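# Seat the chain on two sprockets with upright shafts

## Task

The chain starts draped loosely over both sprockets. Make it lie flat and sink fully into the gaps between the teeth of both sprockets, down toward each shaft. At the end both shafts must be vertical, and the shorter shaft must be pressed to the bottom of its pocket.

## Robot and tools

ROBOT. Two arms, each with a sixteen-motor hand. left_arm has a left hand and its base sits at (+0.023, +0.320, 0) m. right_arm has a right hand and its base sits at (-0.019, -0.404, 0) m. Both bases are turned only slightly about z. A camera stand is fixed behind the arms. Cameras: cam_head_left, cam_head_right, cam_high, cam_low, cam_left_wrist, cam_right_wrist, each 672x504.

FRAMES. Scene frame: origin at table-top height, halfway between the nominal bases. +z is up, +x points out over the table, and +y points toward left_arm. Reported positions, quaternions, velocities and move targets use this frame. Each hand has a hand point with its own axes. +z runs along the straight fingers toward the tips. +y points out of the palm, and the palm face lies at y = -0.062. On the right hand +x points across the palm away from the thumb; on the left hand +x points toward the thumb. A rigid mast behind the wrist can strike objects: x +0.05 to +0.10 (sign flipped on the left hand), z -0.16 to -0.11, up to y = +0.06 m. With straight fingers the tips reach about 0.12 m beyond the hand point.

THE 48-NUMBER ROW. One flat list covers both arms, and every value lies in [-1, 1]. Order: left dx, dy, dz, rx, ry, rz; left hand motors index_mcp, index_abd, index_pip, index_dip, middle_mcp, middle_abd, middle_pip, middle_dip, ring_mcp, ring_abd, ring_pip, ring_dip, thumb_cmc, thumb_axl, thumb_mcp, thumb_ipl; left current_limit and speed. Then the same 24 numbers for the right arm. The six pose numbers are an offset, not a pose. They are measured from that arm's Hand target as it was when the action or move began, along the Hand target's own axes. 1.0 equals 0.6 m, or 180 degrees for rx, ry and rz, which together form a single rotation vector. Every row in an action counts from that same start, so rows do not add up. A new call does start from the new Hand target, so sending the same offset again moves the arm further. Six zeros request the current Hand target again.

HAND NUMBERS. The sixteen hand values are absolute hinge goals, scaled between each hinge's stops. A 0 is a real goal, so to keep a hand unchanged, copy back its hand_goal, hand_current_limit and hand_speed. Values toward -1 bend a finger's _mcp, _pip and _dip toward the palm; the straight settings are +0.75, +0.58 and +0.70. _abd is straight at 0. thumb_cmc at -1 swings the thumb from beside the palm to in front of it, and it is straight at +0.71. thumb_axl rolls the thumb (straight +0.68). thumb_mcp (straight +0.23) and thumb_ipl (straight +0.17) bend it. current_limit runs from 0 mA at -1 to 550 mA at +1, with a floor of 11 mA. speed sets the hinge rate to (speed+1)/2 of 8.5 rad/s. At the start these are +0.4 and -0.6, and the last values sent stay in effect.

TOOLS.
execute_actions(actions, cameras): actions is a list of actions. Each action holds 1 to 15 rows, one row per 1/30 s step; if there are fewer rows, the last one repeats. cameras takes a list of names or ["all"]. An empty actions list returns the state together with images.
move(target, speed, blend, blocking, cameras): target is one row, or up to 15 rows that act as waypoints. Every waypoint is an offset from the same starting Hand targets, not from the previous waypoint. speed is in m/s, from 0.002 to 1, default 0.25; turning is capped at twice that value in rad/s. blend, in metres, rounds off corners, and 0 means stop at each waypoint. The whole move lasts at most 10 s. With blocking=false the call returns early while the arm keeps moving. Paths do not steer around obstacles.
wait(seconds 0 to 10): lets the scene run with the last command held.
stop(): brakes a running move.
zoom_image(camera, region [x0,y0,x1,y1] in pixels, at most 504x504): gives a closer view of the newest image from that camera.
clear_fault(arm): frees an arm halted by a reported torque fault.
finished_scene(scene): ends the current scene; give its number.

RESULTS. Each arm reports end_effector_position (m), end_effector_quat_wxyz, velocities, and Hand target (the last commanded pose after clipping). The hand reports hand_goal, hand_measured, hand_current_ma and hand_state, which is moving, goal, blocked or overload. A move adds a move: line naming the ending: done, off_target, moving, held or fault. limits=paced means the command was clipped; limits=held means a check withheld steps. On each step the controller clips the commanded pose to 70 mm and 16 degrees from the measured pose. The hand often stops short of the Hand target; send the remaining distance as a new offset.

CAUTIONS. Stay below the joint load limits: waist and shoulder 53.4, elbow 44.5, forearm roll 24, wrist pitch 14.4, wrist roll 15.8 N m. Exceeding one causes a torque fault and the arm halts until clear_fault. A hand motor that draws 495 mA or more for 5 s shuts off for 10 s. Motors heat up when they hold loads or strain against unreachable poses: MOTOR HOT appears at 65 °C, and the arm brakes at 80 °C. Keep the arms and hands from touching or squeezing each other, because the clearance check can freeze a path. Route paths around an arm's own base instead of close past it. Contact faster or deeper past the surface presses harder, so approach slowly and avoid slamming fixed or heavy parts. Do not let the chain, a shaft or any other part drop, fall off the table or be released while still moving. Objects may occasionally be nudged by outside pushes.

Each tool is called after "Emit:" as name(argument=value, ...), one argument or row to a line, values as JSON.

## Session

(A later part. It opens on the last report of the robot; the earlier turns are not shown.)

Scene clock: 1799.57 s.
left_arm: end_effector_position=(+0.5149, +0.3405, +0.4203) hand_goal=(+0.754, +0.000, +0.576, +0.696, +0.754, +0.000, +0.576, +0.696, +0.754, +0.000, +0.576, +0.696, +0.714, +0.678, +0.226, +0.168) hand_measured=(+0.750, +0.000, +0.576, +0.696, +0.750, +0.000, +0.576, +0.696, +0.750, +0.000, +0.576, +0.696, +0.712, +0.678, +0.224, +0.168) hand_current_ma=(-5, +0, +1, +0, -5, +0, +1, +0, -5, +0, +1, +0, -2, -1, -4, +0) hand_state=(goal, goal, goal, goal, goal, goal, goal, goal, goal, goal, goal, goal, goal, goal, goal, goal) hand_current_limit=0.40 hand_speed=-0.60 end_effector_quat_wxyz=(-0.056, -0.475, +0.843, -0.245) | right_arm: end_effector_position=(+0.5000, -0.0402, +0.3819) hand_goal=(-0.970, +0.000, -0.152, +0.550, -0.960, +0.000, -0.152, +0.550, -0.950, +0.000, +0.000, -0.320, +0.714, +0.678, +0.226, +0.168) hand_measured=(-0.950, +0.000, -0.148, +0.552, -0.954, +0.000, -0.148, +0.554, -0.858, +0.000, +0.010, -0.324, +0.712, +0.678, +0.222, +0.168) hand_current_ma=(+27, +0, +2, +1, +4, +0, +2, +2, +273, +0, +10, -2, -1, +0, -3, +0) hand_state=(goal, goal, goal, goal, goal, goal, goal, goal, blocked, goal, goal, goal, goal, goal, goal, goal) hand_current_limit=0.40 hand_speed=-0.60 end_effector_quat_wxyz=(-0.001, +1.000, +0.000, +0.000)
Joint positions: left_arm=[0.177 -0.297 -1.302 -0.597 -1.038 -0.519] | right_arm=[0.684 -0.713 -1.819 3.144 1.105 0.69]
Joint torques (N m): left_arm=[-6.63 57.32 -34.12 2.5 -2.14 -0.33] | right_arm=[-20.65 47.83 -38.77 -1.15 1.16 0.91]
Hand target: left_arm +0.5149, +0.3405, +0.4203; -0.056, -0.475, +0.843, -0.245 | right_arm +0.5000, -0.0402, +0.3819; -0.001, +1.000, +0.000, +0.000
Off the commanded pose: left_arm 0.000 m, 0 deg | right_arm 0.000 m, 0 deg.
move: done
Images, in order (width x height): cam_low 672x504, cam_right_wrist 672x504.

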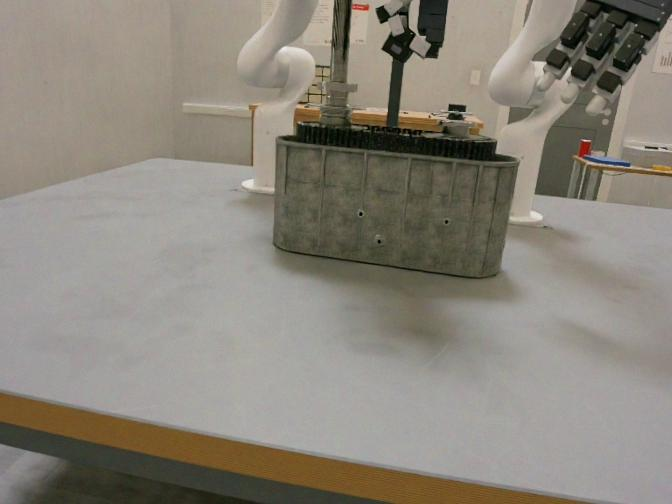

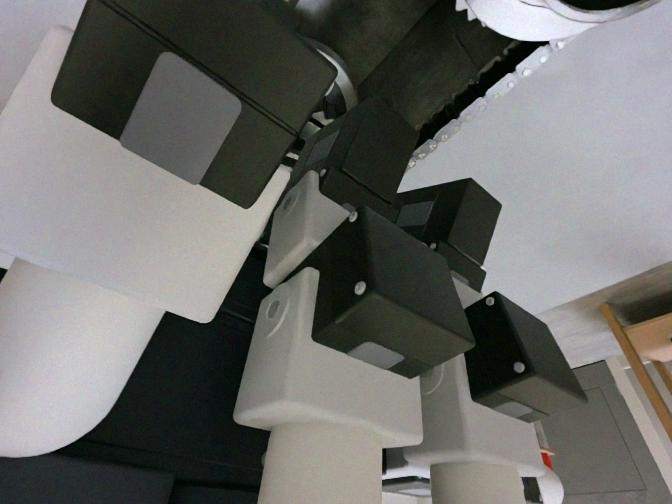

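Emit:
move(
  target=[
    [0,0,0,0,0,0,0.754,0,0.576,0.696,0.754,0,0.576,0.696,0.754,0,0.576,0.696,0.714,0.678,0.226,0.168,0.4,-0.6,-0.03,0.0163,0,0,0,0,-0.97,0,-0.153,0.55,-0.96,0,-0.153,0.55,-0.865,0,0.0,-0.32,0.714,0.678,0.226,0.168,0.4,-0.6],
    [0,0,0,0,0,0,0.754,0,0.576,0.696,0.754,0,0.576,0.696,0.754,0,0.576,0.696,0.714,0.678,0.226,0.168,0.4,-0.6,-0.03,0.0163,0.2,0,0,0,-0.97,0,-0.153,0.55,-0.96,0,-0.153,0.55,-0.865,0,0,-0.32,0.714,0.678,0.226,0.168,0.4,-0.6],
    [0,0,0,0,0,0,0.754,0,0.576,0.696,0.754,0,0.576,0.696,0.754,0,0.576,0.696,0.714,0.678,0.226,0.168,0.4,-0.6,-0.03,-0.0103,0.2,0,0,0,-0.97,0,-0.153,0.55,-0.96,0,-0.153,0.55,-0.865,0,0,-0.32,0.714,0.678,0.226,0.168,0.4,-0.6],
    [0,0,0,0,0,0,0.754,0,0.576,0.696,0.754,0,0.576,0.696,0.754,0,0.576,0.696,0.714,0.678,0.226,0.168,0.4,-0.6,-0.03,-0.0203,0.2,0,0,0,-0.97,0,-0.153,0.55,-0.96,0,-0.153,0.55,-0.865,0,0,-0.32,0.714,0.678,0.226,0.168,0.4,-0.6],
  ],
  speed=[0.06, 0.06, 0.03, 0.02],
  cameras=["cam_low","cam_left_wrist"],
)

Emit:
zoom_image(
  camera="cam_left_wrist",
  region=[130, 0, 330, 200],
)

Emit:
zoom_image(
  camera="cam_low",
  region=[395, 60, 515, 180],
)

Scene clock: 1818.63 s.
left_arm: end_effector_position=(+0.5149, +0.3405, +0.4203) hand_goal=(+0.754, +0.000, +0.576, +0.696, +0.754, +0.000, +0.576, +0.696, +0.754, +0.000, +0.576, +0.696, +0.714, +0.678, +0.226, +0.168) hand_measured=(+0.750, +0.000, +0.576, +0.696, +0.750, +0.000, +0.576, +0.696, +0.750, +0.000, +0.576, +0.696, +0.712, +0.678, +0.224, +0.168) hand_current_ma=(-5, +0, +1, +0, -5, +0, +1, +0, -5, +0, +1, +0, -2, -1, -4, +0) hand_state=(goal, goal, goal, goal, goal, goal, goal, goal, goal, goal, goal, goal, goal, goal, goal, goal) hand_current_limit=0.40 hand_speed=-0.60 end_effector_quat_wxyz=(-0.056, -0.475, +0.843, -0.245) | right_arm: end_effector_position=(+0.4819, -0.0280, +0.2620) hand_goal=(-0.970, +0.000, -0.152, +0.550, -0.960, +0.000, -0.152, +0.550, -0.864, +0.000, +0.000, -0.320, +0.714, +0.678, +0.226, +0.168) hand_measured=(-0.950, +0.000, -0.148, +0.552, -0.954, +0.000, -0.148, +0.554, -0.850, +0.000, +0.008, -0.322, +0.712, +0.678, +0.222, +0.168) hand_current_ma=(+27, +0, +2, +1, +4, +0, +2, +2, +18, +0, +8, -1, -1, +0, -3, +0) hand_state=(goal, goal, goal, goal, goal, goal, goal, goal, goal, goal, goal, goal, goal, goal, goal, goal) hand_current_limit=0.40 hand_speed=-0.60 end_effector_quat_wxyz=(-0.001, +1.000, +0.000, -0.001)
Joint positions: left_arm=[0.177 -0.297 -1.302 -0.597 -1.038 -0.519] | right_arm=[0.714 -0.781 -1.654 3.144 0.872 0.72]
Joint torques (N m): left_arm=[-6.27 57.58 -34.6 2.35 -2.04 -0.29] | right_arm=[44.45 29.94 -42.86 -0.92 -1.61 1.06]
Hand target: left_arm +0.5149, +0.3405, +0.4203; -0.056, -0.475, +0.843, -0.245 | right_arm +0.4820, -0.0278, +0.2619; -0.001, +1.000, +0.000, +0.000
Off the commanded pose: left_arm 0.000 m, 0 deg | right_arm 0.000 m, 0 deg.
move: done
Images, in order (width x height): cam_low 672x504, cam_left_wrist 672x504.

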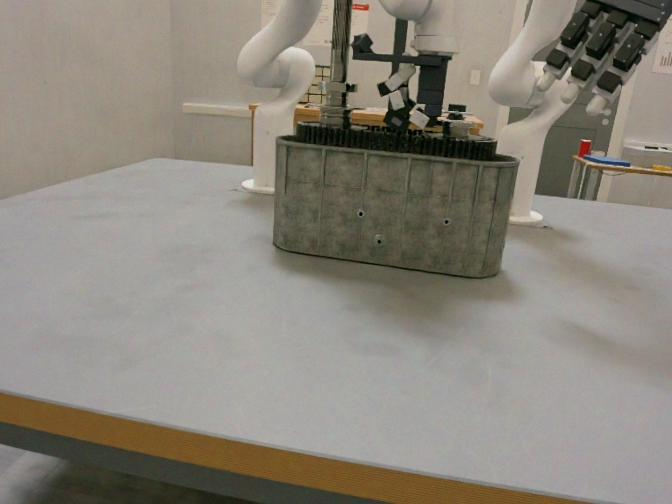

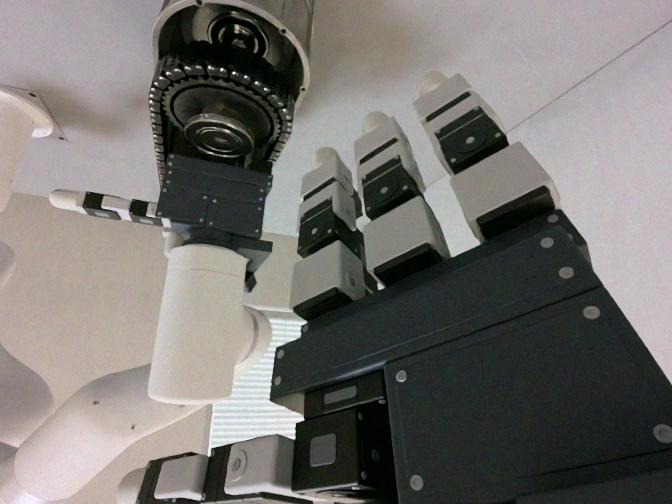

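Scaled by 2.520.

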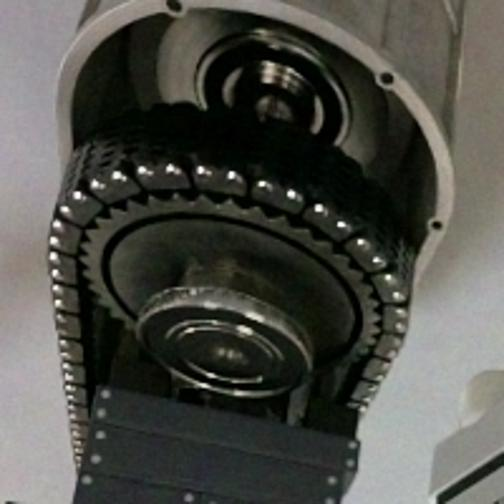

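Scaled by 4.200.

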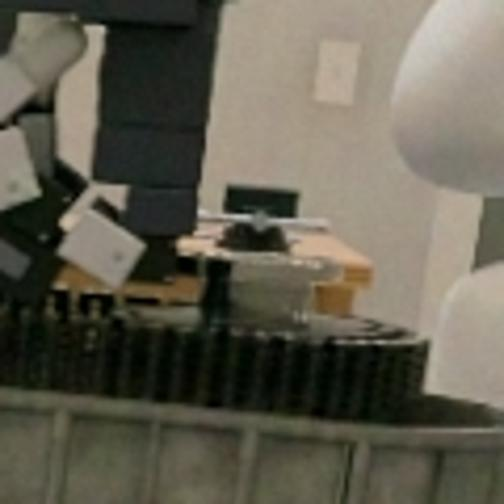

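Emit:
move(
  target=[
    [0,0,0,0,0,0,0.754,0,0.576,0.696,0.754,0,0.576,0.696,0.754,0,0.576,0.696,0.714,0.678,0.226,0.168,0.4,-0.6,0,-0.0083,0,0,0,0,-0.97,0,-0.153,0.55,-0.96,0,-0.153,0.55,-0.865,0,0.0,-0.32,0.714,0.678,0.226,0.168,0.4,-0.6],
  ],
  speed=0.02,
  cameras=["cam_low","cam_left_wrist"],
)

Emit:
zoom_image(
  camera="cam_left_wrist",
  region=[130, 0, 330, 200],
)

Emit:
zoom_image(
  camera="cam_low",
  region=[395, 60, 515, 180],
)

Scene clock: 1826.90 s.
left_arm: end_effector_position=(+0.5149, +0.3405, +0.4203) hand_goal=(+0.754, +0.000, +0.576, +0.696, +0.754, +0.000, +0.576, +0.696, +0.754, +0.000, +0.576, +0.696, +0.714, +0.678, +0.226, +0.168) hand_measured=(+0.750, +0.000, +0.576, +0.696, +0.750, +0.000, +0.576, +0.696, +0.750, +0.000, +0.576, +0.696, +0.712, +0.678, +0.224, +0.168) hand_current_ma=(-5, +0, +1, +0, -5, +0, +1, +0, -5, +0, +1, +0, -2, -1, -4, +0) hand_state=(goal, goal, goal, goal, goal, goal, goal, goal, goal, goal, goal, goal, goal, goal, goal, goal) hand_current_limit=0.40 hand_speed=-0.60 end_effector_quat_wxyz=(-0.056, -0.475, +0.843, -0.245) | right_arm: end_effector_position=(+0.4747, -0.0330, +0.2663) hand_goal=(-0.970, +0.000, -0.152, +0.550, -0.960, +0.000, -0.152, +0.550, -0.864, +0.000, +0.000, -0.320, +0.714, +0.678, +0.226, +0.168) hand_measured=(-0.950, +0.000, -0.148, +0.552, -0.954, +0.000, -0.148, +0.554, -0.850, +0.000, +0.008, -0.322, +0.712, +0.678, +0.222, +0.168) hand_current_ma=(+27, +0, +2, +1, +4, +0, +2, +2, +18, +0, +8, -1, -1, +0, -3, +0) hand_state=(goal, goal, goal, goal, goal, goal, goal, goal, goal, goal, goal, goal, goal, goal, goal, goal) hand_current_limit=0.40 hand_speed=-0.60 end_effector_quat_wxyz=(+0.017, +1.000, -0.001, -0.020)
Joint positions: left_arm=[0.177 -0.297 -1.302 -0.597 -1.038 -0.519] | right_arm=[0.715 -0.789 -1.667 3.143 0.93 0.725]
Joint torques (N m): left_arm=[-5.69 57.76 -34.23 2.39 -2.01 -0.19] | right_arm=[12.3 37.86 -29.39 2.16 1.13 0.16]
Hand target: left_arm +0.5149, +0.3405, +0.4203; -0.056, -0.475, +0.843, -0.245 | right_arm +0.4747, -0.0330, +0.2663; +0.017, +1.000, -0.001, -0.020 (not the last commanded pose)
Off the commanded pose: left_arm 0.000 m, 0 deg | right_arm 0.013 m, 3 deg.
TORQUE FAULT: the external load on joint 5 (wrist pitch) of the right arm reached its load limit, and that arm stopped. The contact can be on any part of that arm beyond that joint, not only on its tool. A torque fault puts only its own arm into a fault stop. That arm's remaining commands of this call were not run. The hold on joint 5 (wrist pitch) of that arm was moved back by the arm itself, up to 3 degrees, as the stop began. That arm is still stopped at the end of this call. While its stop runs, that arm, its gripper or tool too, takes no new command.
CLEAR FAULT: the right arm stays stopped (state 4) until you call clear_fault(arm="right_arm").
End effector pose when the fault began: right_arm: position (+0.4826, -0.0252, +0.2621), quat_wxyz (+0.000, +1.000, -0.001, -0.001)
Joint positions when the fault began: right_arm=[0.716 -0.789 -1.667 3.144 0.879 0.725]
move: fault (right_arm)
Images, in order (width x height): cam_low 672x504, cam_left_wrist 672x504.

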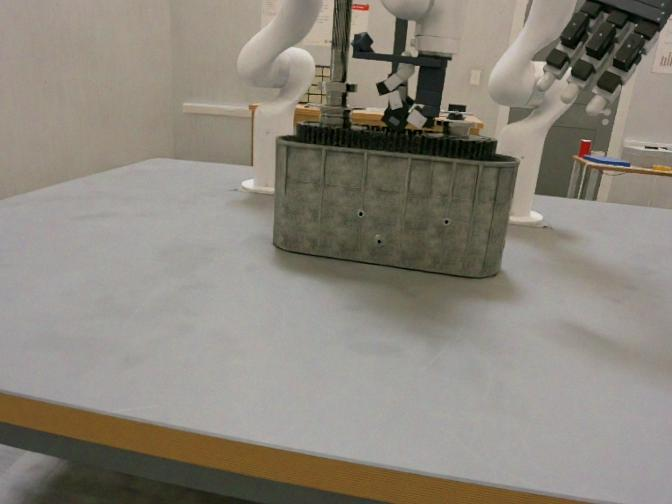

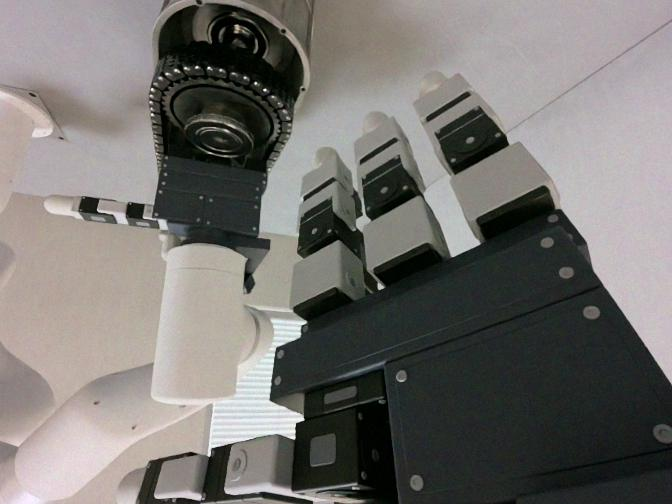

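Scaled by 2.520.

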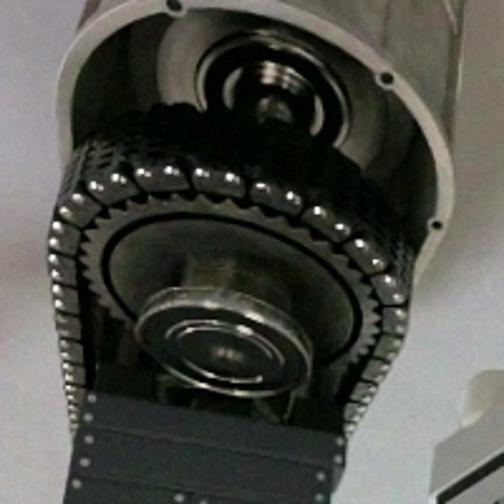

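Scaled by 4.200.

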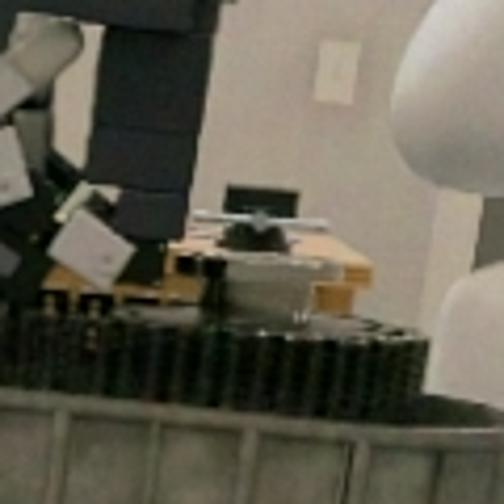

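Emit:
clear_fault(
  arm="right_arm",
)

Scene clock: 1863.83 s.
left_arm: end_effector_position=(+0.5149, +0.3405, +0.4203) hand_goal=(+0.754, +0.000, +0.576, +0.696, +0.754, +0.000, +0.576, +0.696, +0.754, +0.000, +0.576, +0.696, +0.714, +0.678, +0.226, +0.168) hand_measured=(+0.750, +0.000, +0.576, +0.696, +0.750, +0.000, +0.576, +0.696, +0.750, +0.000, +0.576, +0.696, +0.712, +0.678, +0.224, +0.168) hand_current_ma=(-5, +0, +1, +0, -5, +0, +1, +0, -5, +0, +1, +0, -2, -1, -4, +0) hand_state=(goal, goal, goal, goal, goal, goal, goal, goal, goal, goal, goal, goal, goal, goal, goal, goal) hand_current_limit=0.40 hand_speed=-0.60 end_effector_quat_wxyz=(-0.056, -0.475, +0.843, -0.245) | right_arm: end_effector_position=(+0.4747, -0.0330, +0.2663) hand_goal=(-0.970, +0.000, -0.152, +0.550, -0.960, +0.000, -0.152, +0.550, -0.864, +0.000, +0.000, -0.320, +0.714, +0.678, +0.226, +0.168) hand_measured=(-0.950, +0.000, -0.148, +0.552, -0.954, +0.000, -0.148, +0.554, -0.850, +0.000, +0.008, -0.322, +0.712, +0.678, +0.222, +0.168) hand_current_ma=(+27, +0, +2, +1, +4, +0, +2, +2, +18, +0, +8, -1, -1, +0, -3, +0) hand_state=(goal, goal, goal, goal, goal, goal, goal, goal, goal, goal, goal, goal, goal, goal, goal, goal) hand_current_limit=0.40 hand_speed=-0.60 end_effector_quat_wxyz=(+0.017, +1.000, -0.001, -0.020)
Joint positions: left_arm=[0.177 -0.297 -1.302 -0.597 -1.038 -0.519] | right_arm=[0.715 -0.789 -1.667 3.143 0.93 0.725]
Joint torques (N m): left_arm=[-4.2 55.87 -34.21 2.2 -1.92 -0.18] | right_arm=[13.19 39.35 -29.76 1.8 1.18 0.18]
Hand target: left_arm +0.5149, +0.3405, +0.4203; -0.056, -0.475, +0.843, -0.245 | right_arm +0.4747, -0.0330, +0.2663; +0.017, +1.000, -0.001, -0.020 (not the last commanded pose)
Off the commanded pose: left_arm 0.000 m, 0 deg | right_arm 0.013 m, 3 deg.
TORQUE FAULT, CONTINUED: the right arm's stop, for the torque fault of joint 5 (wrist pitch) that an earlier result reported, is over. The call counts as one of the actions that you can send in this scene. The hold on joint 5 (wrist pitch) of that arm was moved back by the arm itself, up to 3 degrees, as the stop began. That arm's target is now where it stood when the stop ended, not its last command. That arm keeps its grip as last carried out and accepts commands again: back off and push less far.
CLEAR FAULT: your call cleared the right arm's torque fault. If a joint's load stays at its limit, that arm stops again at once.

Emit:
move(
  target=[
    [-0.076,0.0272,-0.135,0,0,0,0.754,0,0.576,0.696,0.754,0,0.576,0.696,0.754,0,0.576,0.696,0.714,0.678,0.226,0.168,0.4,-0.6,-0.02,0.0337,-0.499,0,0,0,-0.97,0,-0.153,0.55,-0.96,0,-0.153,0.55,-0.865,0,0,-0.32,0.714,0.678,0.226,0.168,0.4,-0.6],
    [-0.076,0.0272,-0.135,0,0,0,0.754,0,0.576,0.696,0.754,0,0.576,0.696,0.754,0,0.576,0.696,0.714,0.678,0.226,0.168,0.4,-0.6,0.061,-0.1702,-0.3985,0.16,0.2894,-0.0742,0.754,0,0.576,0.696,0.754,0,0.576,0.696,0.754,0,0.576,0.696,0.714,0.678,0.226,0.168,0.4,-0.6],
  ],
  speed=0.2,
  cameras=["cam_right_wrist","cam_head_left"],
)

Scene clock: 1888.70 s.
left_arm: end_effector_position=(+0.5149, +0.4205, +0.4702) hand_goal=(+0.754, +0.000, +0.576, +0.696, +0.754, +0.000, +0.576, +0.696, +0.754, +0.000, +0.576, +0.696, +0.714, +0.678, +0.226, +0.168) hand_measured=(+0.750, +0.000, +0.576, +0.696, +0.750, +0.000, +0.576, +0.696, +0.750, +0.000, +0.576, +0.696, +0.712, +0.678, +0.224, +0.168) hand_current_ma=(-5, +0, +1, +0, -5, +0, +1, +0, -5, +0, +1, +0, -2, -1, -4, +0) hand_state=(goal, goal, goal, goal, goal, goal, goal, goal, goal, goal, goal, goal, goal, goal, goal, goal) hand_current_limit=0.40 hand_speed=-0.60 end_effector_quat_wxyz=(-0.056, -0.475, +0.843, -0.245) | right_arm: end_effector_position=(+0.5211, +0.0769, +0.5001) hand_goal=(+0.754, +0.000, +0.576, +0.696, +0.754, +0.000, +0.576, +0.696, +0.754, +0.000, +0.576, +0.696, +0.714, +0.678, +0.226, +0.168) hand_measured=(+0.744, +0.000, +0.574, +0.694, +0.744, +0.000, +0.574, +0.694, +0.744, +0.000, +0.574, +0.692, +0.712, +0.678, +0.222, +0.168) hand_current_ma=(-11, +0, -1, -1, -10, +0, -1, -2, -9, +0, -1, -2, -1, +0, -3, +0) hand_state=(goal, goal, goal, goal, goal, goal, goal, goal, goal, goal, goal, goal, goal, goal, goal, goal) hand_current_limit=0.40 hand_speed=-0.60 end_effector_quat_wxyz=(-0.227, +0.874, +0.112, +0.414)
Joint positions: left_arm=[0.314 -0.328 -1.454 -0.548 -1.204 -0.479] | right_arm=[0.868 -0.356 -1.445 2.092 0.237 1.549]
Joint torques (N m): left_arm=[9.02 22.19 -34.14 2.66 -2.31 0.7] | right_arm=[18.78 37.95 -21.1 -6.39 -0.11 0.83]
Hand target: left_arm +0.5149, +0.4205, +0.4702; -0.056, -0.475, +0.843, -0.245 | right_arm +0.5211, +0.0769, +0.5001; -0.227, +0.874, +0.112, +0.414
Off the commanded pose: left_arm 0.000 m, 0 deg | right_arm 0.000 m, 0 deg.
move: done
Images, in order (width x height): cam_head_left 672x504, cam_right_wrist 672x504.

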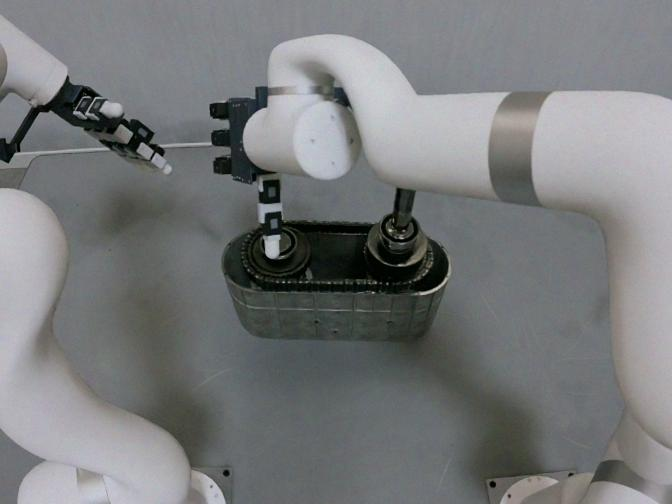

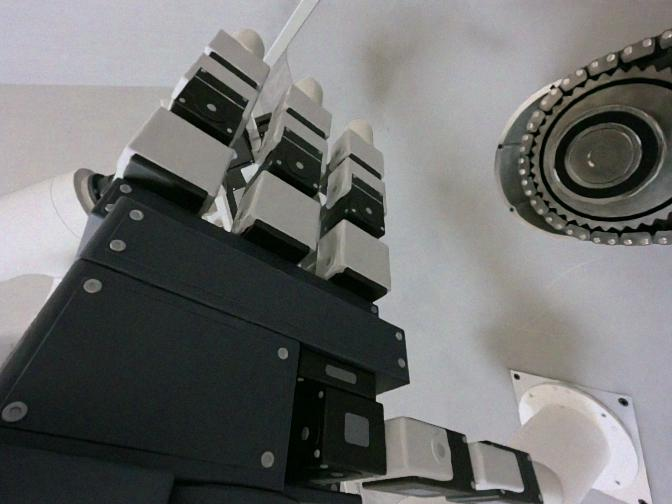

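Emit:
move(
  target=[
    [0,0,0,0,0,0,0.97,0,0.97,0.97,0.97,0,0.97,0.97,0.97,0,0.97,0.97,0.714,0.678,0.226,0.168,0.4,-0.6,0.0,0,0,0,0,0,0.754,0,0.576,0.696,0.754,0,0.576,0.696,0.754,0,0.576,0.696,0.714,0.678,0.226,0.168,0.4,-0.6],
    [0,0,0,0,0,0,0.97,0,0.97,0.97,0.97,0,0.97,0.97,0.97,0,0.97,0.97,0.714,0.678,0.226,0.168,0.4,-0.6,0.1312,0.2125,-0.2935,0,0,0,0.754,0,0.576,0.696,0.754,0,0.576,0.696,0.754,0,0.576,0.696,0.714,0.678,0.226,0.168,0.4,-0.6],
    [0.09,0.005,0.4322,-0.0691,-0.1062,0.0176,0.97,0,0.97,0.97,0.97,0,0.97,0.97,0.97,0,0.97,0.97,0.714,0.678,0.226,0.168,0.4,-0.6,0.1312,0.2125,-0.2935,0,0,0,0.754,0,0.576,0.696,0.754,0,0.576,0.696,0.754,0,0.576,0.696,0.714,0.678,0.226,0.168,0.4,-0.6],
  ],
  speed=[0.2,0.2,0.12],
  cameras=["cam_left_wrist","cam_head_left"],
)

Scene clock: 1925.87 s.
left_arm: end_effector_position=(+0.5190, +0.2590, +0.2603) hand_goal=(+0.970, +0.000, +0.970, +0.970, +0.970, +0.000, +0.970, +0.970, +0.970, +0.000, +0.970, +0.970, +0.714, +0.678, +0.226, +0.168) hand_measured=(+0.956, +0.000, +0.962, +0.966, +0.954, +0.000, +0.964, +0.968, +0.954, +0.000, +0.964, +0.966, +0.712, +0.678, +0.224, +0.168) hand_current_ma=(-30, +0, -12, -5, -33, +0, -10, -4, -34, +0, -10, -4, -2, -1, -4, +0) hand_state=(goal, goal, goal, goal, goal, goal, goal, goal, goal, goal, goal, goal, goal, goal, goal, goal) hand_current_limit=0.40 hand_speed=-0.60 end_effector_quat_wxyz=(+0.040, -0.477, +0.875, -0.072) | right_arm: end_effector_position=(+0.5012, -0.1198, +0.6200) hand_goal=(+0.754, +0.000, +0.576, +0.696, +0.754, +0.000, +0.576, +0.696, +0.754, +0.000, +0.576, +0.696, +0.714, +0.678, +0.226, +0.168) hand_measured=(+0.744, +0.000, +0.574, +0.694, +0.744, +0.000, +0.574, +0.694, +0.746, +0.000, +0.574, +0.692, +0.712, +0.678, +0.222, +0.168) hand_current_ma=(-10, +0, -1, -1, -9, +0, -1, -2, -8, +0, -1, -2, -1, +0, -3, +0) hand_state=(goal, goal, goal, goal, goal, goal, goal, goal, goal, goal, goal, goal, goal, goal, goal, goal) hand_current_limit=0.40 hand_speed=-0.60 end_effector_quat_wxyz=(-0.227, +0.874, +0.112, +0.414)
Joint positions: left_arm=[-0.136 -0.429 -1.133 -0.133 -0.559 -1.014] | right_arm=[0.61 0.044 -1.258 3.17 0.318 0.34]
Joint torques (N m): left_arm=[-7.37 24.54 -32.17 2.84 2.18 -1.05] | right_arm=[-20.93 23.41 -35.65 4.46 0.06 -1.03]
Hand target: left_arm +0.5190, +0.2590, +0.2603; +0.040, -0.477, +0.875, -0.072 | right_arm +0.5012, -0.1198, +0.6200; -0.227, +0.874, +0.112, +0.414
Off the commanded pose: left_arm 0.000 m, 0 deg | right_arm 0.000 m, 0 deg.
move: done
Images, in order (width x height): cam_head_left 672x504, cam_left_wrist 672x504.

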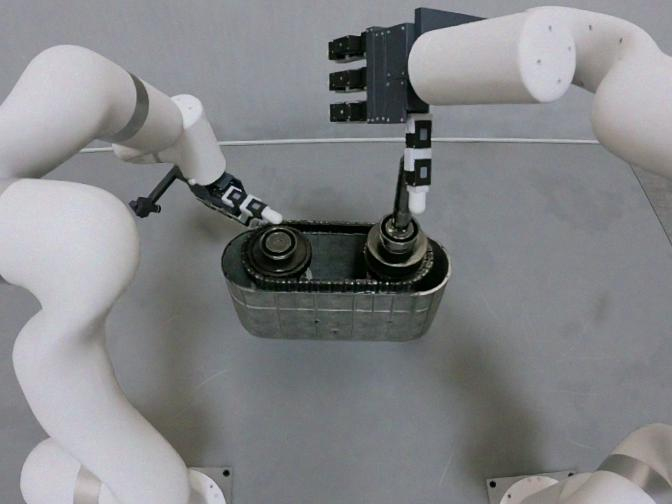

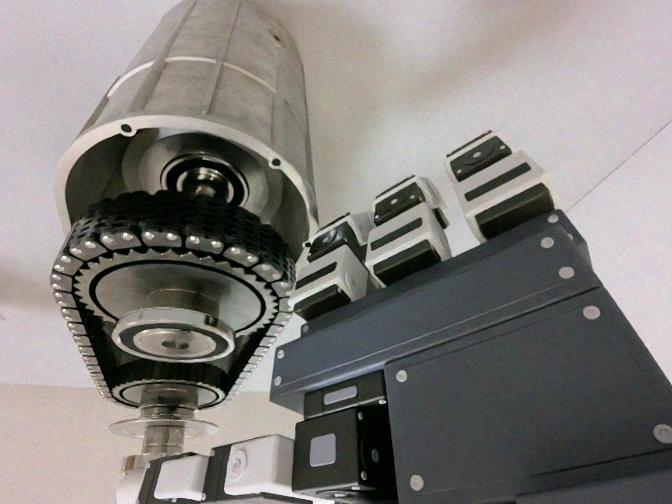

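Much closer. Zoom in.

Emit:
zoom_image(
  camera="cam_left_wrist",
  region=[110, 110, 300, 250],
)

Emit:
zoom_image(
  camera="cam_left_wrist",
  region=[140, 130, 270, 215],
)

Emit:
zoom_image(
  camera="cam_left_wrist",
  region=[40, 220, 170, 330],
)

Emit:
zoom_image(
  camera="cam_left_wrist",
  region=[200, 220, 310, 330],
)

Scaled by 2.653.

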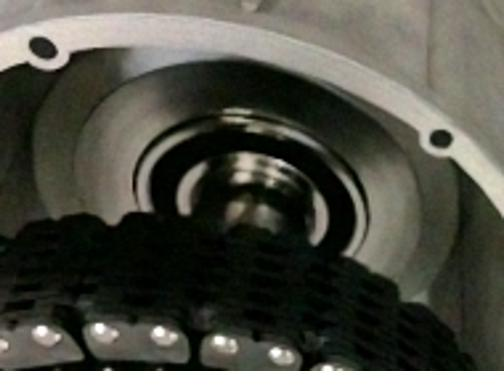

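Scaled by 3.877.

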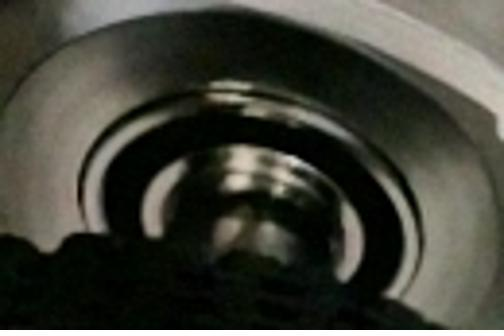

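Scaled by 3.877.

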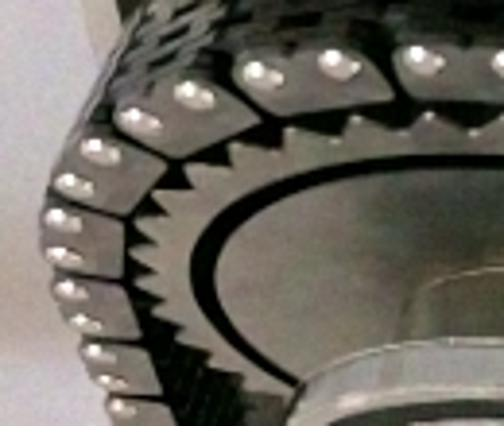

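Scaled by 4.582.

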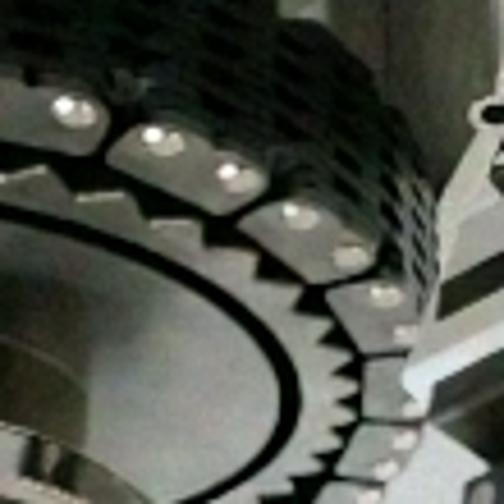

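Emit:
move(
  target=[
    [0,0,0,0,0,0,0.97,0,0.97,0.97,0.97,0,0.97,0.97,0.97,0,0.97,0.97,0.714,0.678,0.226,0.168,0.4,-0.6,-0.0292,0.3435,-0.1695,0,0,0,0.97,0,0.97,0.97,0.97,0,0.97,0.97,0.97,0,0.97,0.97,0.714,0.678,0.85,0.85,0.4,-0.6],
    [0,0,0,0,0,0,0.97,0,0.97,0.97,0.97,0,0.97,0.97,0.97,0,0.97,0.97,0.714,0.678,0.226,0.168,0.4,-0.6,-0.2178,0.4078,-0.0183,-0.2358,-0.1472,0.3748,0.97,0,0.97,0.97,0.97,0,0.97,0.97,0.97,0,0.97,0.97,0.714,0.678,0.85,0.85,0.4,-0.6],
    [0,0,0,0,0,0,0.97,0,0.97,0.97,0.97,0,0.97,0.97,0.97,0,0.97,0.97,0.714,0.678,0.226,0.168,0.4,-0.6,-0.3597,0.4445,0.0933,-0.2358,-0.1472,0.3748,0.97,0,0.97,0.97,0.97,0,0.97,0.97,0.97,0,0.97,0.97,0.714,0.678,0.85,0.85,0.4,-0.6],
  ],
  speed=[0.2,0.25,0.12],
  cameras=["cam_right_wrist","cam_head_left"],
)

Scene clock: 2002.80 s.
left_arm: end_effector_position=(+0.5190, +0.2590, +0.2603) hand_goal=(+0.970, +0.000, +0.970, +0.970, +0.970, +0.000, +0.970, +0.970, +0.970, +0.000, +0.970, +0.970, +0.714, +0.678, +0.226, +0.168) hand_measured=(+0.956, +0.000, +0.962, +0.966, +0.954, +0.000, +0.964, +0.968, +0.954, +0.000, +0.964, +0.966, +0.712, +0.678, +0.224, +0.168) hand_current_ma=(-30, +0, -12, -5, -33, +0, -10, -4, -34, +0, -10, -4, -2, -1, -4, +0) hand_state=(goal, goal, goal, goal, goal, goal, goal, goal, goal, goal, goal, goal, goal, goal, goal, goal) hand_current_limit=0.40 hand_speed=-0.60 end_effector_quat_wxyz=(+0.040, -0.477, +0.875, -0.072) | right_arm: end_effector_position=(+0.5051, -0.3268, +0.3408) hand_goal=(+0.970, +0.000, +0.970, +0.970, +0.970, +0.000, +0.970, +0.970, +0.970, +0.000, +0.970, +0.970, +0.714, +0.678, +0.850, +0.850) hand_measured=(+0.956, +0.000, +0.964, +0.966, +0.958, +0.000, +0.964, +0.966, +0.958, +0.000, +0.964, +0.966, +0.712, +0.678, +0.846, +0.848) hand_current_ma=(-16, +0, -4, -2, -13, +0, -4, -2, -12, +0, -4, -2, -1, +0, -5, -1) hand_state=(goal, goal, goal, goal, goal, goal, goal, goal, goal, goal, goal, goal, goal, goal, goal, goal) hand_current_limit=0.40 hand_speed=-0.60 end_effector_quat_wxyz=(-0.072, +0.874, -0.479, +0.040)
Joint positions: left_arm=[-0.136 -0.429 -1.133 -0.133 -0.559 -1.014] | right_arm=[0.137 -0.412 -1.307 3.24 0.747 1.079]
Joint torques (N m): left_arm=[-8.61 24.81 -32.36 2.86 1.83 -0.95] | right_arm=[19.51 18.58 -17.96 5.16 -1.32 -0.92]
Hand target: left_arm +0.5190, +0.2590, +0.2603; +0.040, -0.477, +0.875, -0.072 | right_arm +0.5051, -0.3268, +0.3408; -0.072, +0.874, -0.479, +0.040
Off the commanded pose: left_arm 0.000 m, 0 deg | right_arm 0.000 m, 0 deg.
move: done
Images, in order (width x height): cam_head_left 672x504, cam_right_wrist 672x504.

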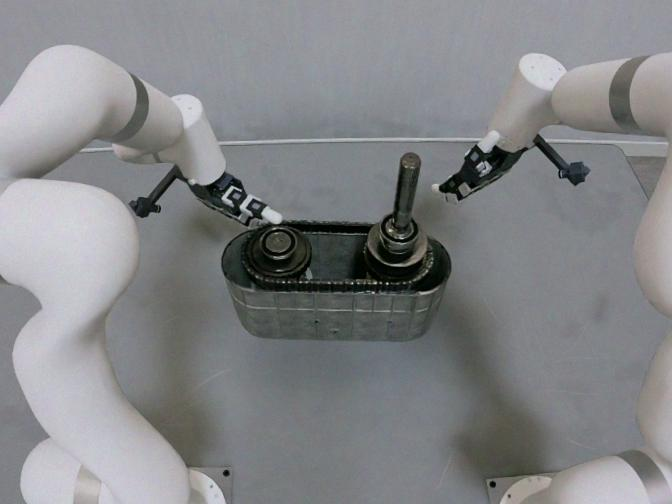

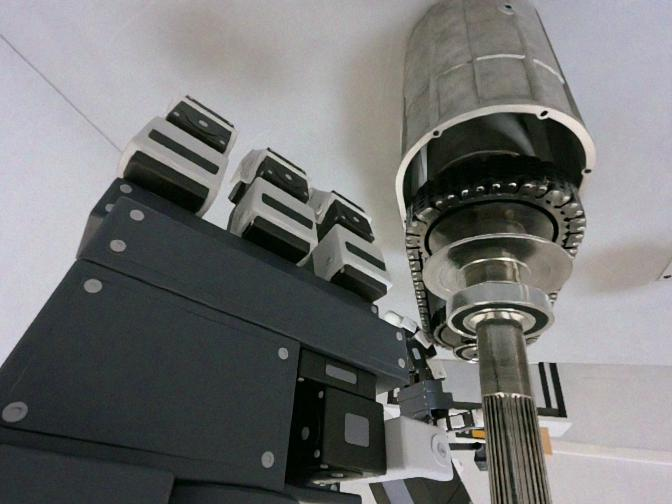

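Emit:
zoom_image(
  camera="cam_right_wrist",
  region=[395, 95, 605, 265],
)

Emit:
zoom_image(
  camera="cam_right_wrist",
  region=[400, 150, 500, 250],
)

Emit:
zoom_image(
  camera="cam_right_wrist",
  region=[500, 150, 600, 250],
)

Scaled by 2.400.

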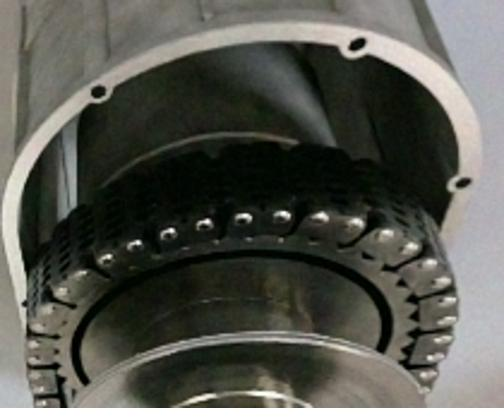

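Scaled by 5.040.

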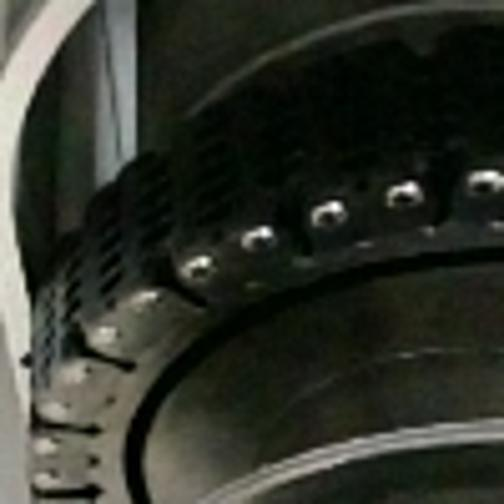

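Scaled by 5.040.

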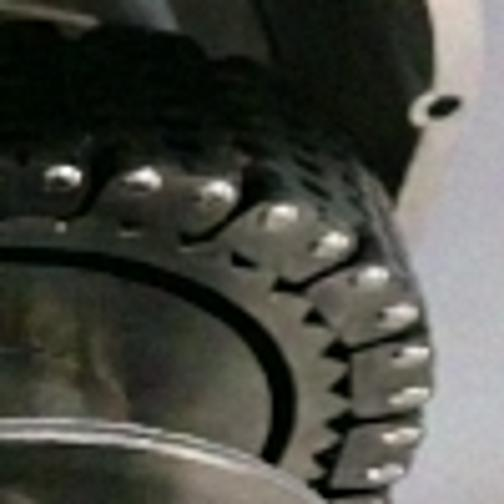

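Emit:
move(
  target=[
    [-0.1265,0.0285,-0.3255,0,0,0,-0.96,0,-0.153,0.55,-0.95,0,-0.153,0.55,-0.71,0,-0.43,0.08,0.714,0.678,0.226,0.168,0.4,-0.6,0,0,0,0,0,0,0.97,0,0.97,0.97,0.97,0,0.97,0.97,0.97,0,0.97,0.97,0.714,0.678,0.85,0.85,0.4,-0.6],
    [0.1142,-0.1002,-0.3885,-0.0479,0.0262,0.318,-0.96,0,-0.153,0.55,-0.95,0,-0.153,0.55,-0.71,0,-0.43,0.08,0.714,0.678,0.226,0.168,0.4,-0.6,0,0,0,0,0,0,0.97,0,0.97,0.97,0.97,0,0.97,0.97,0.97,0,0.97,0.97,0.714,0.678,0.85,0.85,0.4,-0.6],
  ],
  speed=0.2,
  cameras=["all"],
)

Scene clock: 2080.00 s.
left_arm: end_effector_position=(+0.4993, +0.1898, +0.5000) hand_goal=(-0.960, +0.000, -0.152, +0.550, -0.950, +0.000, -0.152, +0.550, -0.710, +0.000, -0.430, +0.080, +0.714, +0.678, +0.226, +0.168) hand_measured=(-0.944, -0.004, -0.148, +0.552, -0.932, +0.000, -0.148, +0.552, -0.692, +0.000, -0.428, +0.082, +0.712, +0.678, +0.224, +0.168) hand_current_ma=(+36, -3, +5, +4, +39, +0, +4, +3, +43, +0, +3, +3, -2, -1, -5, +0) hand_state=(goal, goal, goal, goal, goal, goal, goal, goal, goal, goal, goal, goal, goal, goal, goal, goal) hand_current_limit=0.40 hand_speed=-0.60 end_effector_quat_wxyz=(+0.001, +0.001, +1.000, +0.000) | right_arm: end_effector_position=(+0.5051, -0.3268, +0.3408) hand_goal=(+0.970, +0.000, +0.970, +0.970, +0.970, +0.000, +0.970, +0.970, +0.970, +0.000, +0.970, +0.970, +0.714, +0.678, +0.850, +0.850) hand_measured=(+0.956, +0.000, +0.964, +0.966, +0.958, +0.000, +0.964, +0.966, +0.958, +0.000, +0.964, +0.966, +0.712, +0.678, +0.846, +0.848) hand_current_ma=(-16, +0, -4, -2, -13, +0, -4, -2, -12, +0, -4, -2, -1, +0, -5, -1) hand_state=(goal, goal, goal, goal, goal, goal, goal, goal, goal, goal, goal, goal, goal, goal, goal, goal) hand_current_limit=0.40 hand_speed=-0.60 end_effector_quat_wxyz=(-0.072, +0.874, -0.479, +0.040)
Joint positions: left_arm=[-0.421 -0.238 -1.419 0.001 -1.18 -0.406] | right_arm=[0.137 -0.412 -1.307 3.24 0.747 1.079]
Joint torques (N m): left_arm=[-8.49 18.63 -34.79 3.87 -2.18 0.78] | right_arm=[21.21 22.88 -17.58 5.44 -1.26 -1.03]
Hand target: left_arm +0.4993, +0.1898, +0.5000; +0.001, +0.001, +1.000, +0.000 | right_arm +0.5051, -0.3268, +0.3408; -0.072, +0.874, -0.479, +0.040
Off the commanded pose: left_arm 0.000 m, 0 deg | right_arm 0.000 m, 0 deg.
move: done

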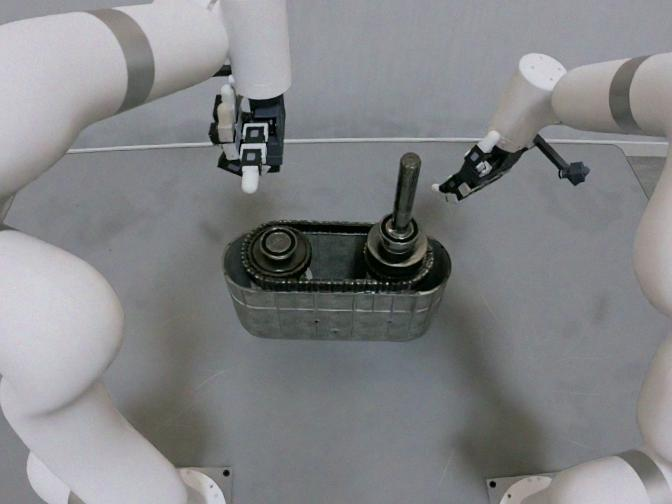

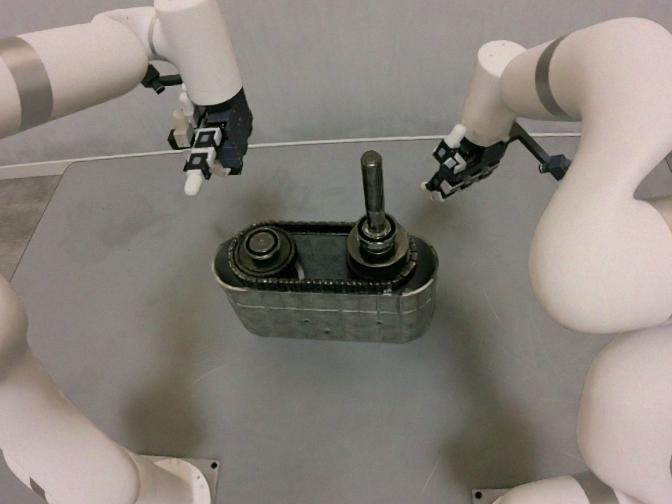

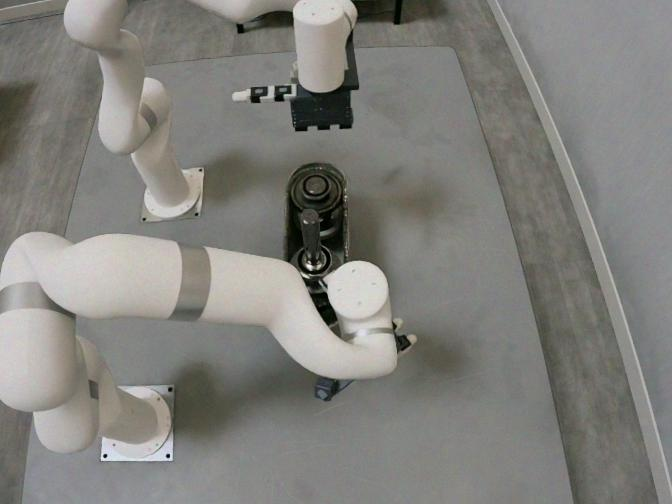

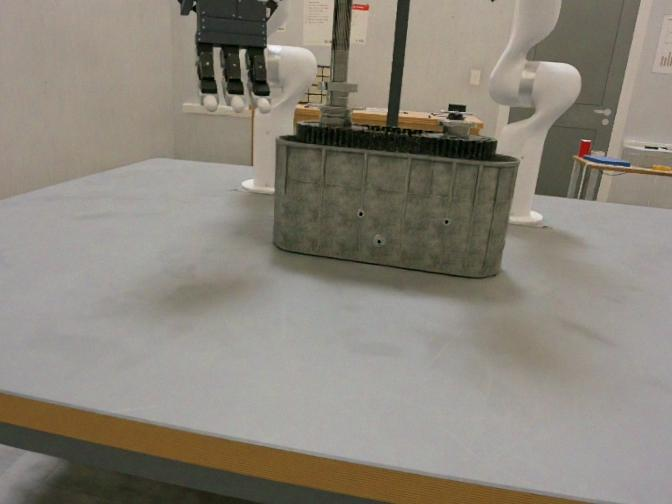

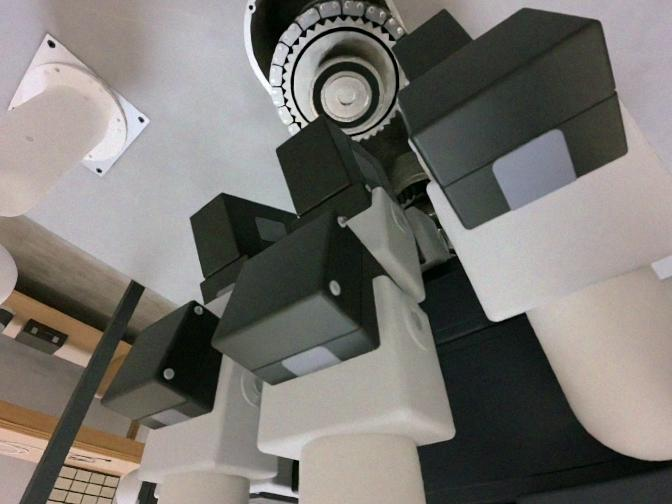

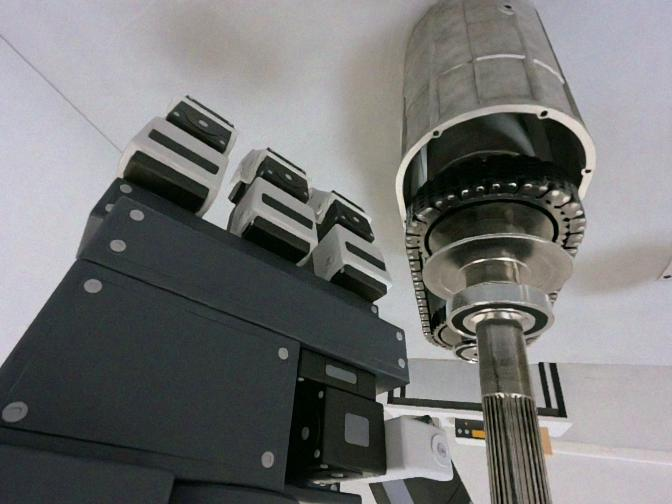

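Emit:
zoom_image(
  camera="cam_high",
  region=[270, 155, 370, 255],
)

Emit:
zoom_image(
  camera="cam_left_wrist",
  region=[240, 0, 420, 150],
)

Scaled by 5.040.

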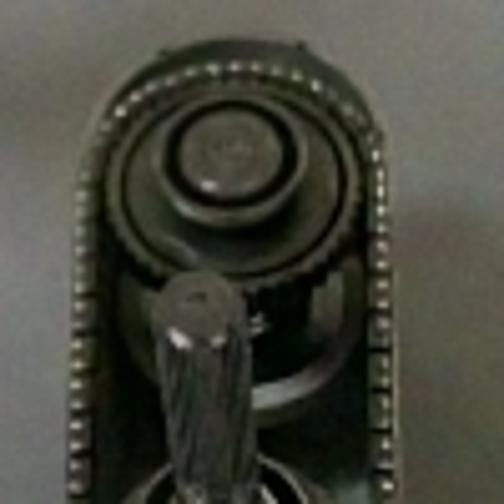

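Scaled by 2.800.

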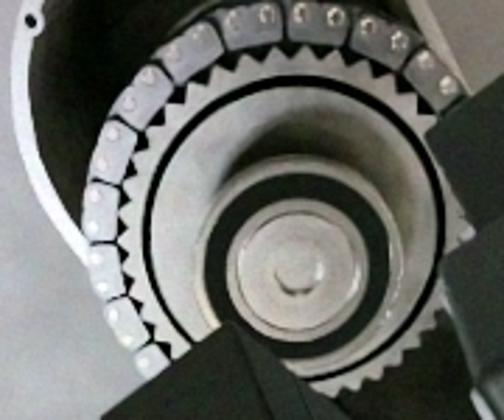

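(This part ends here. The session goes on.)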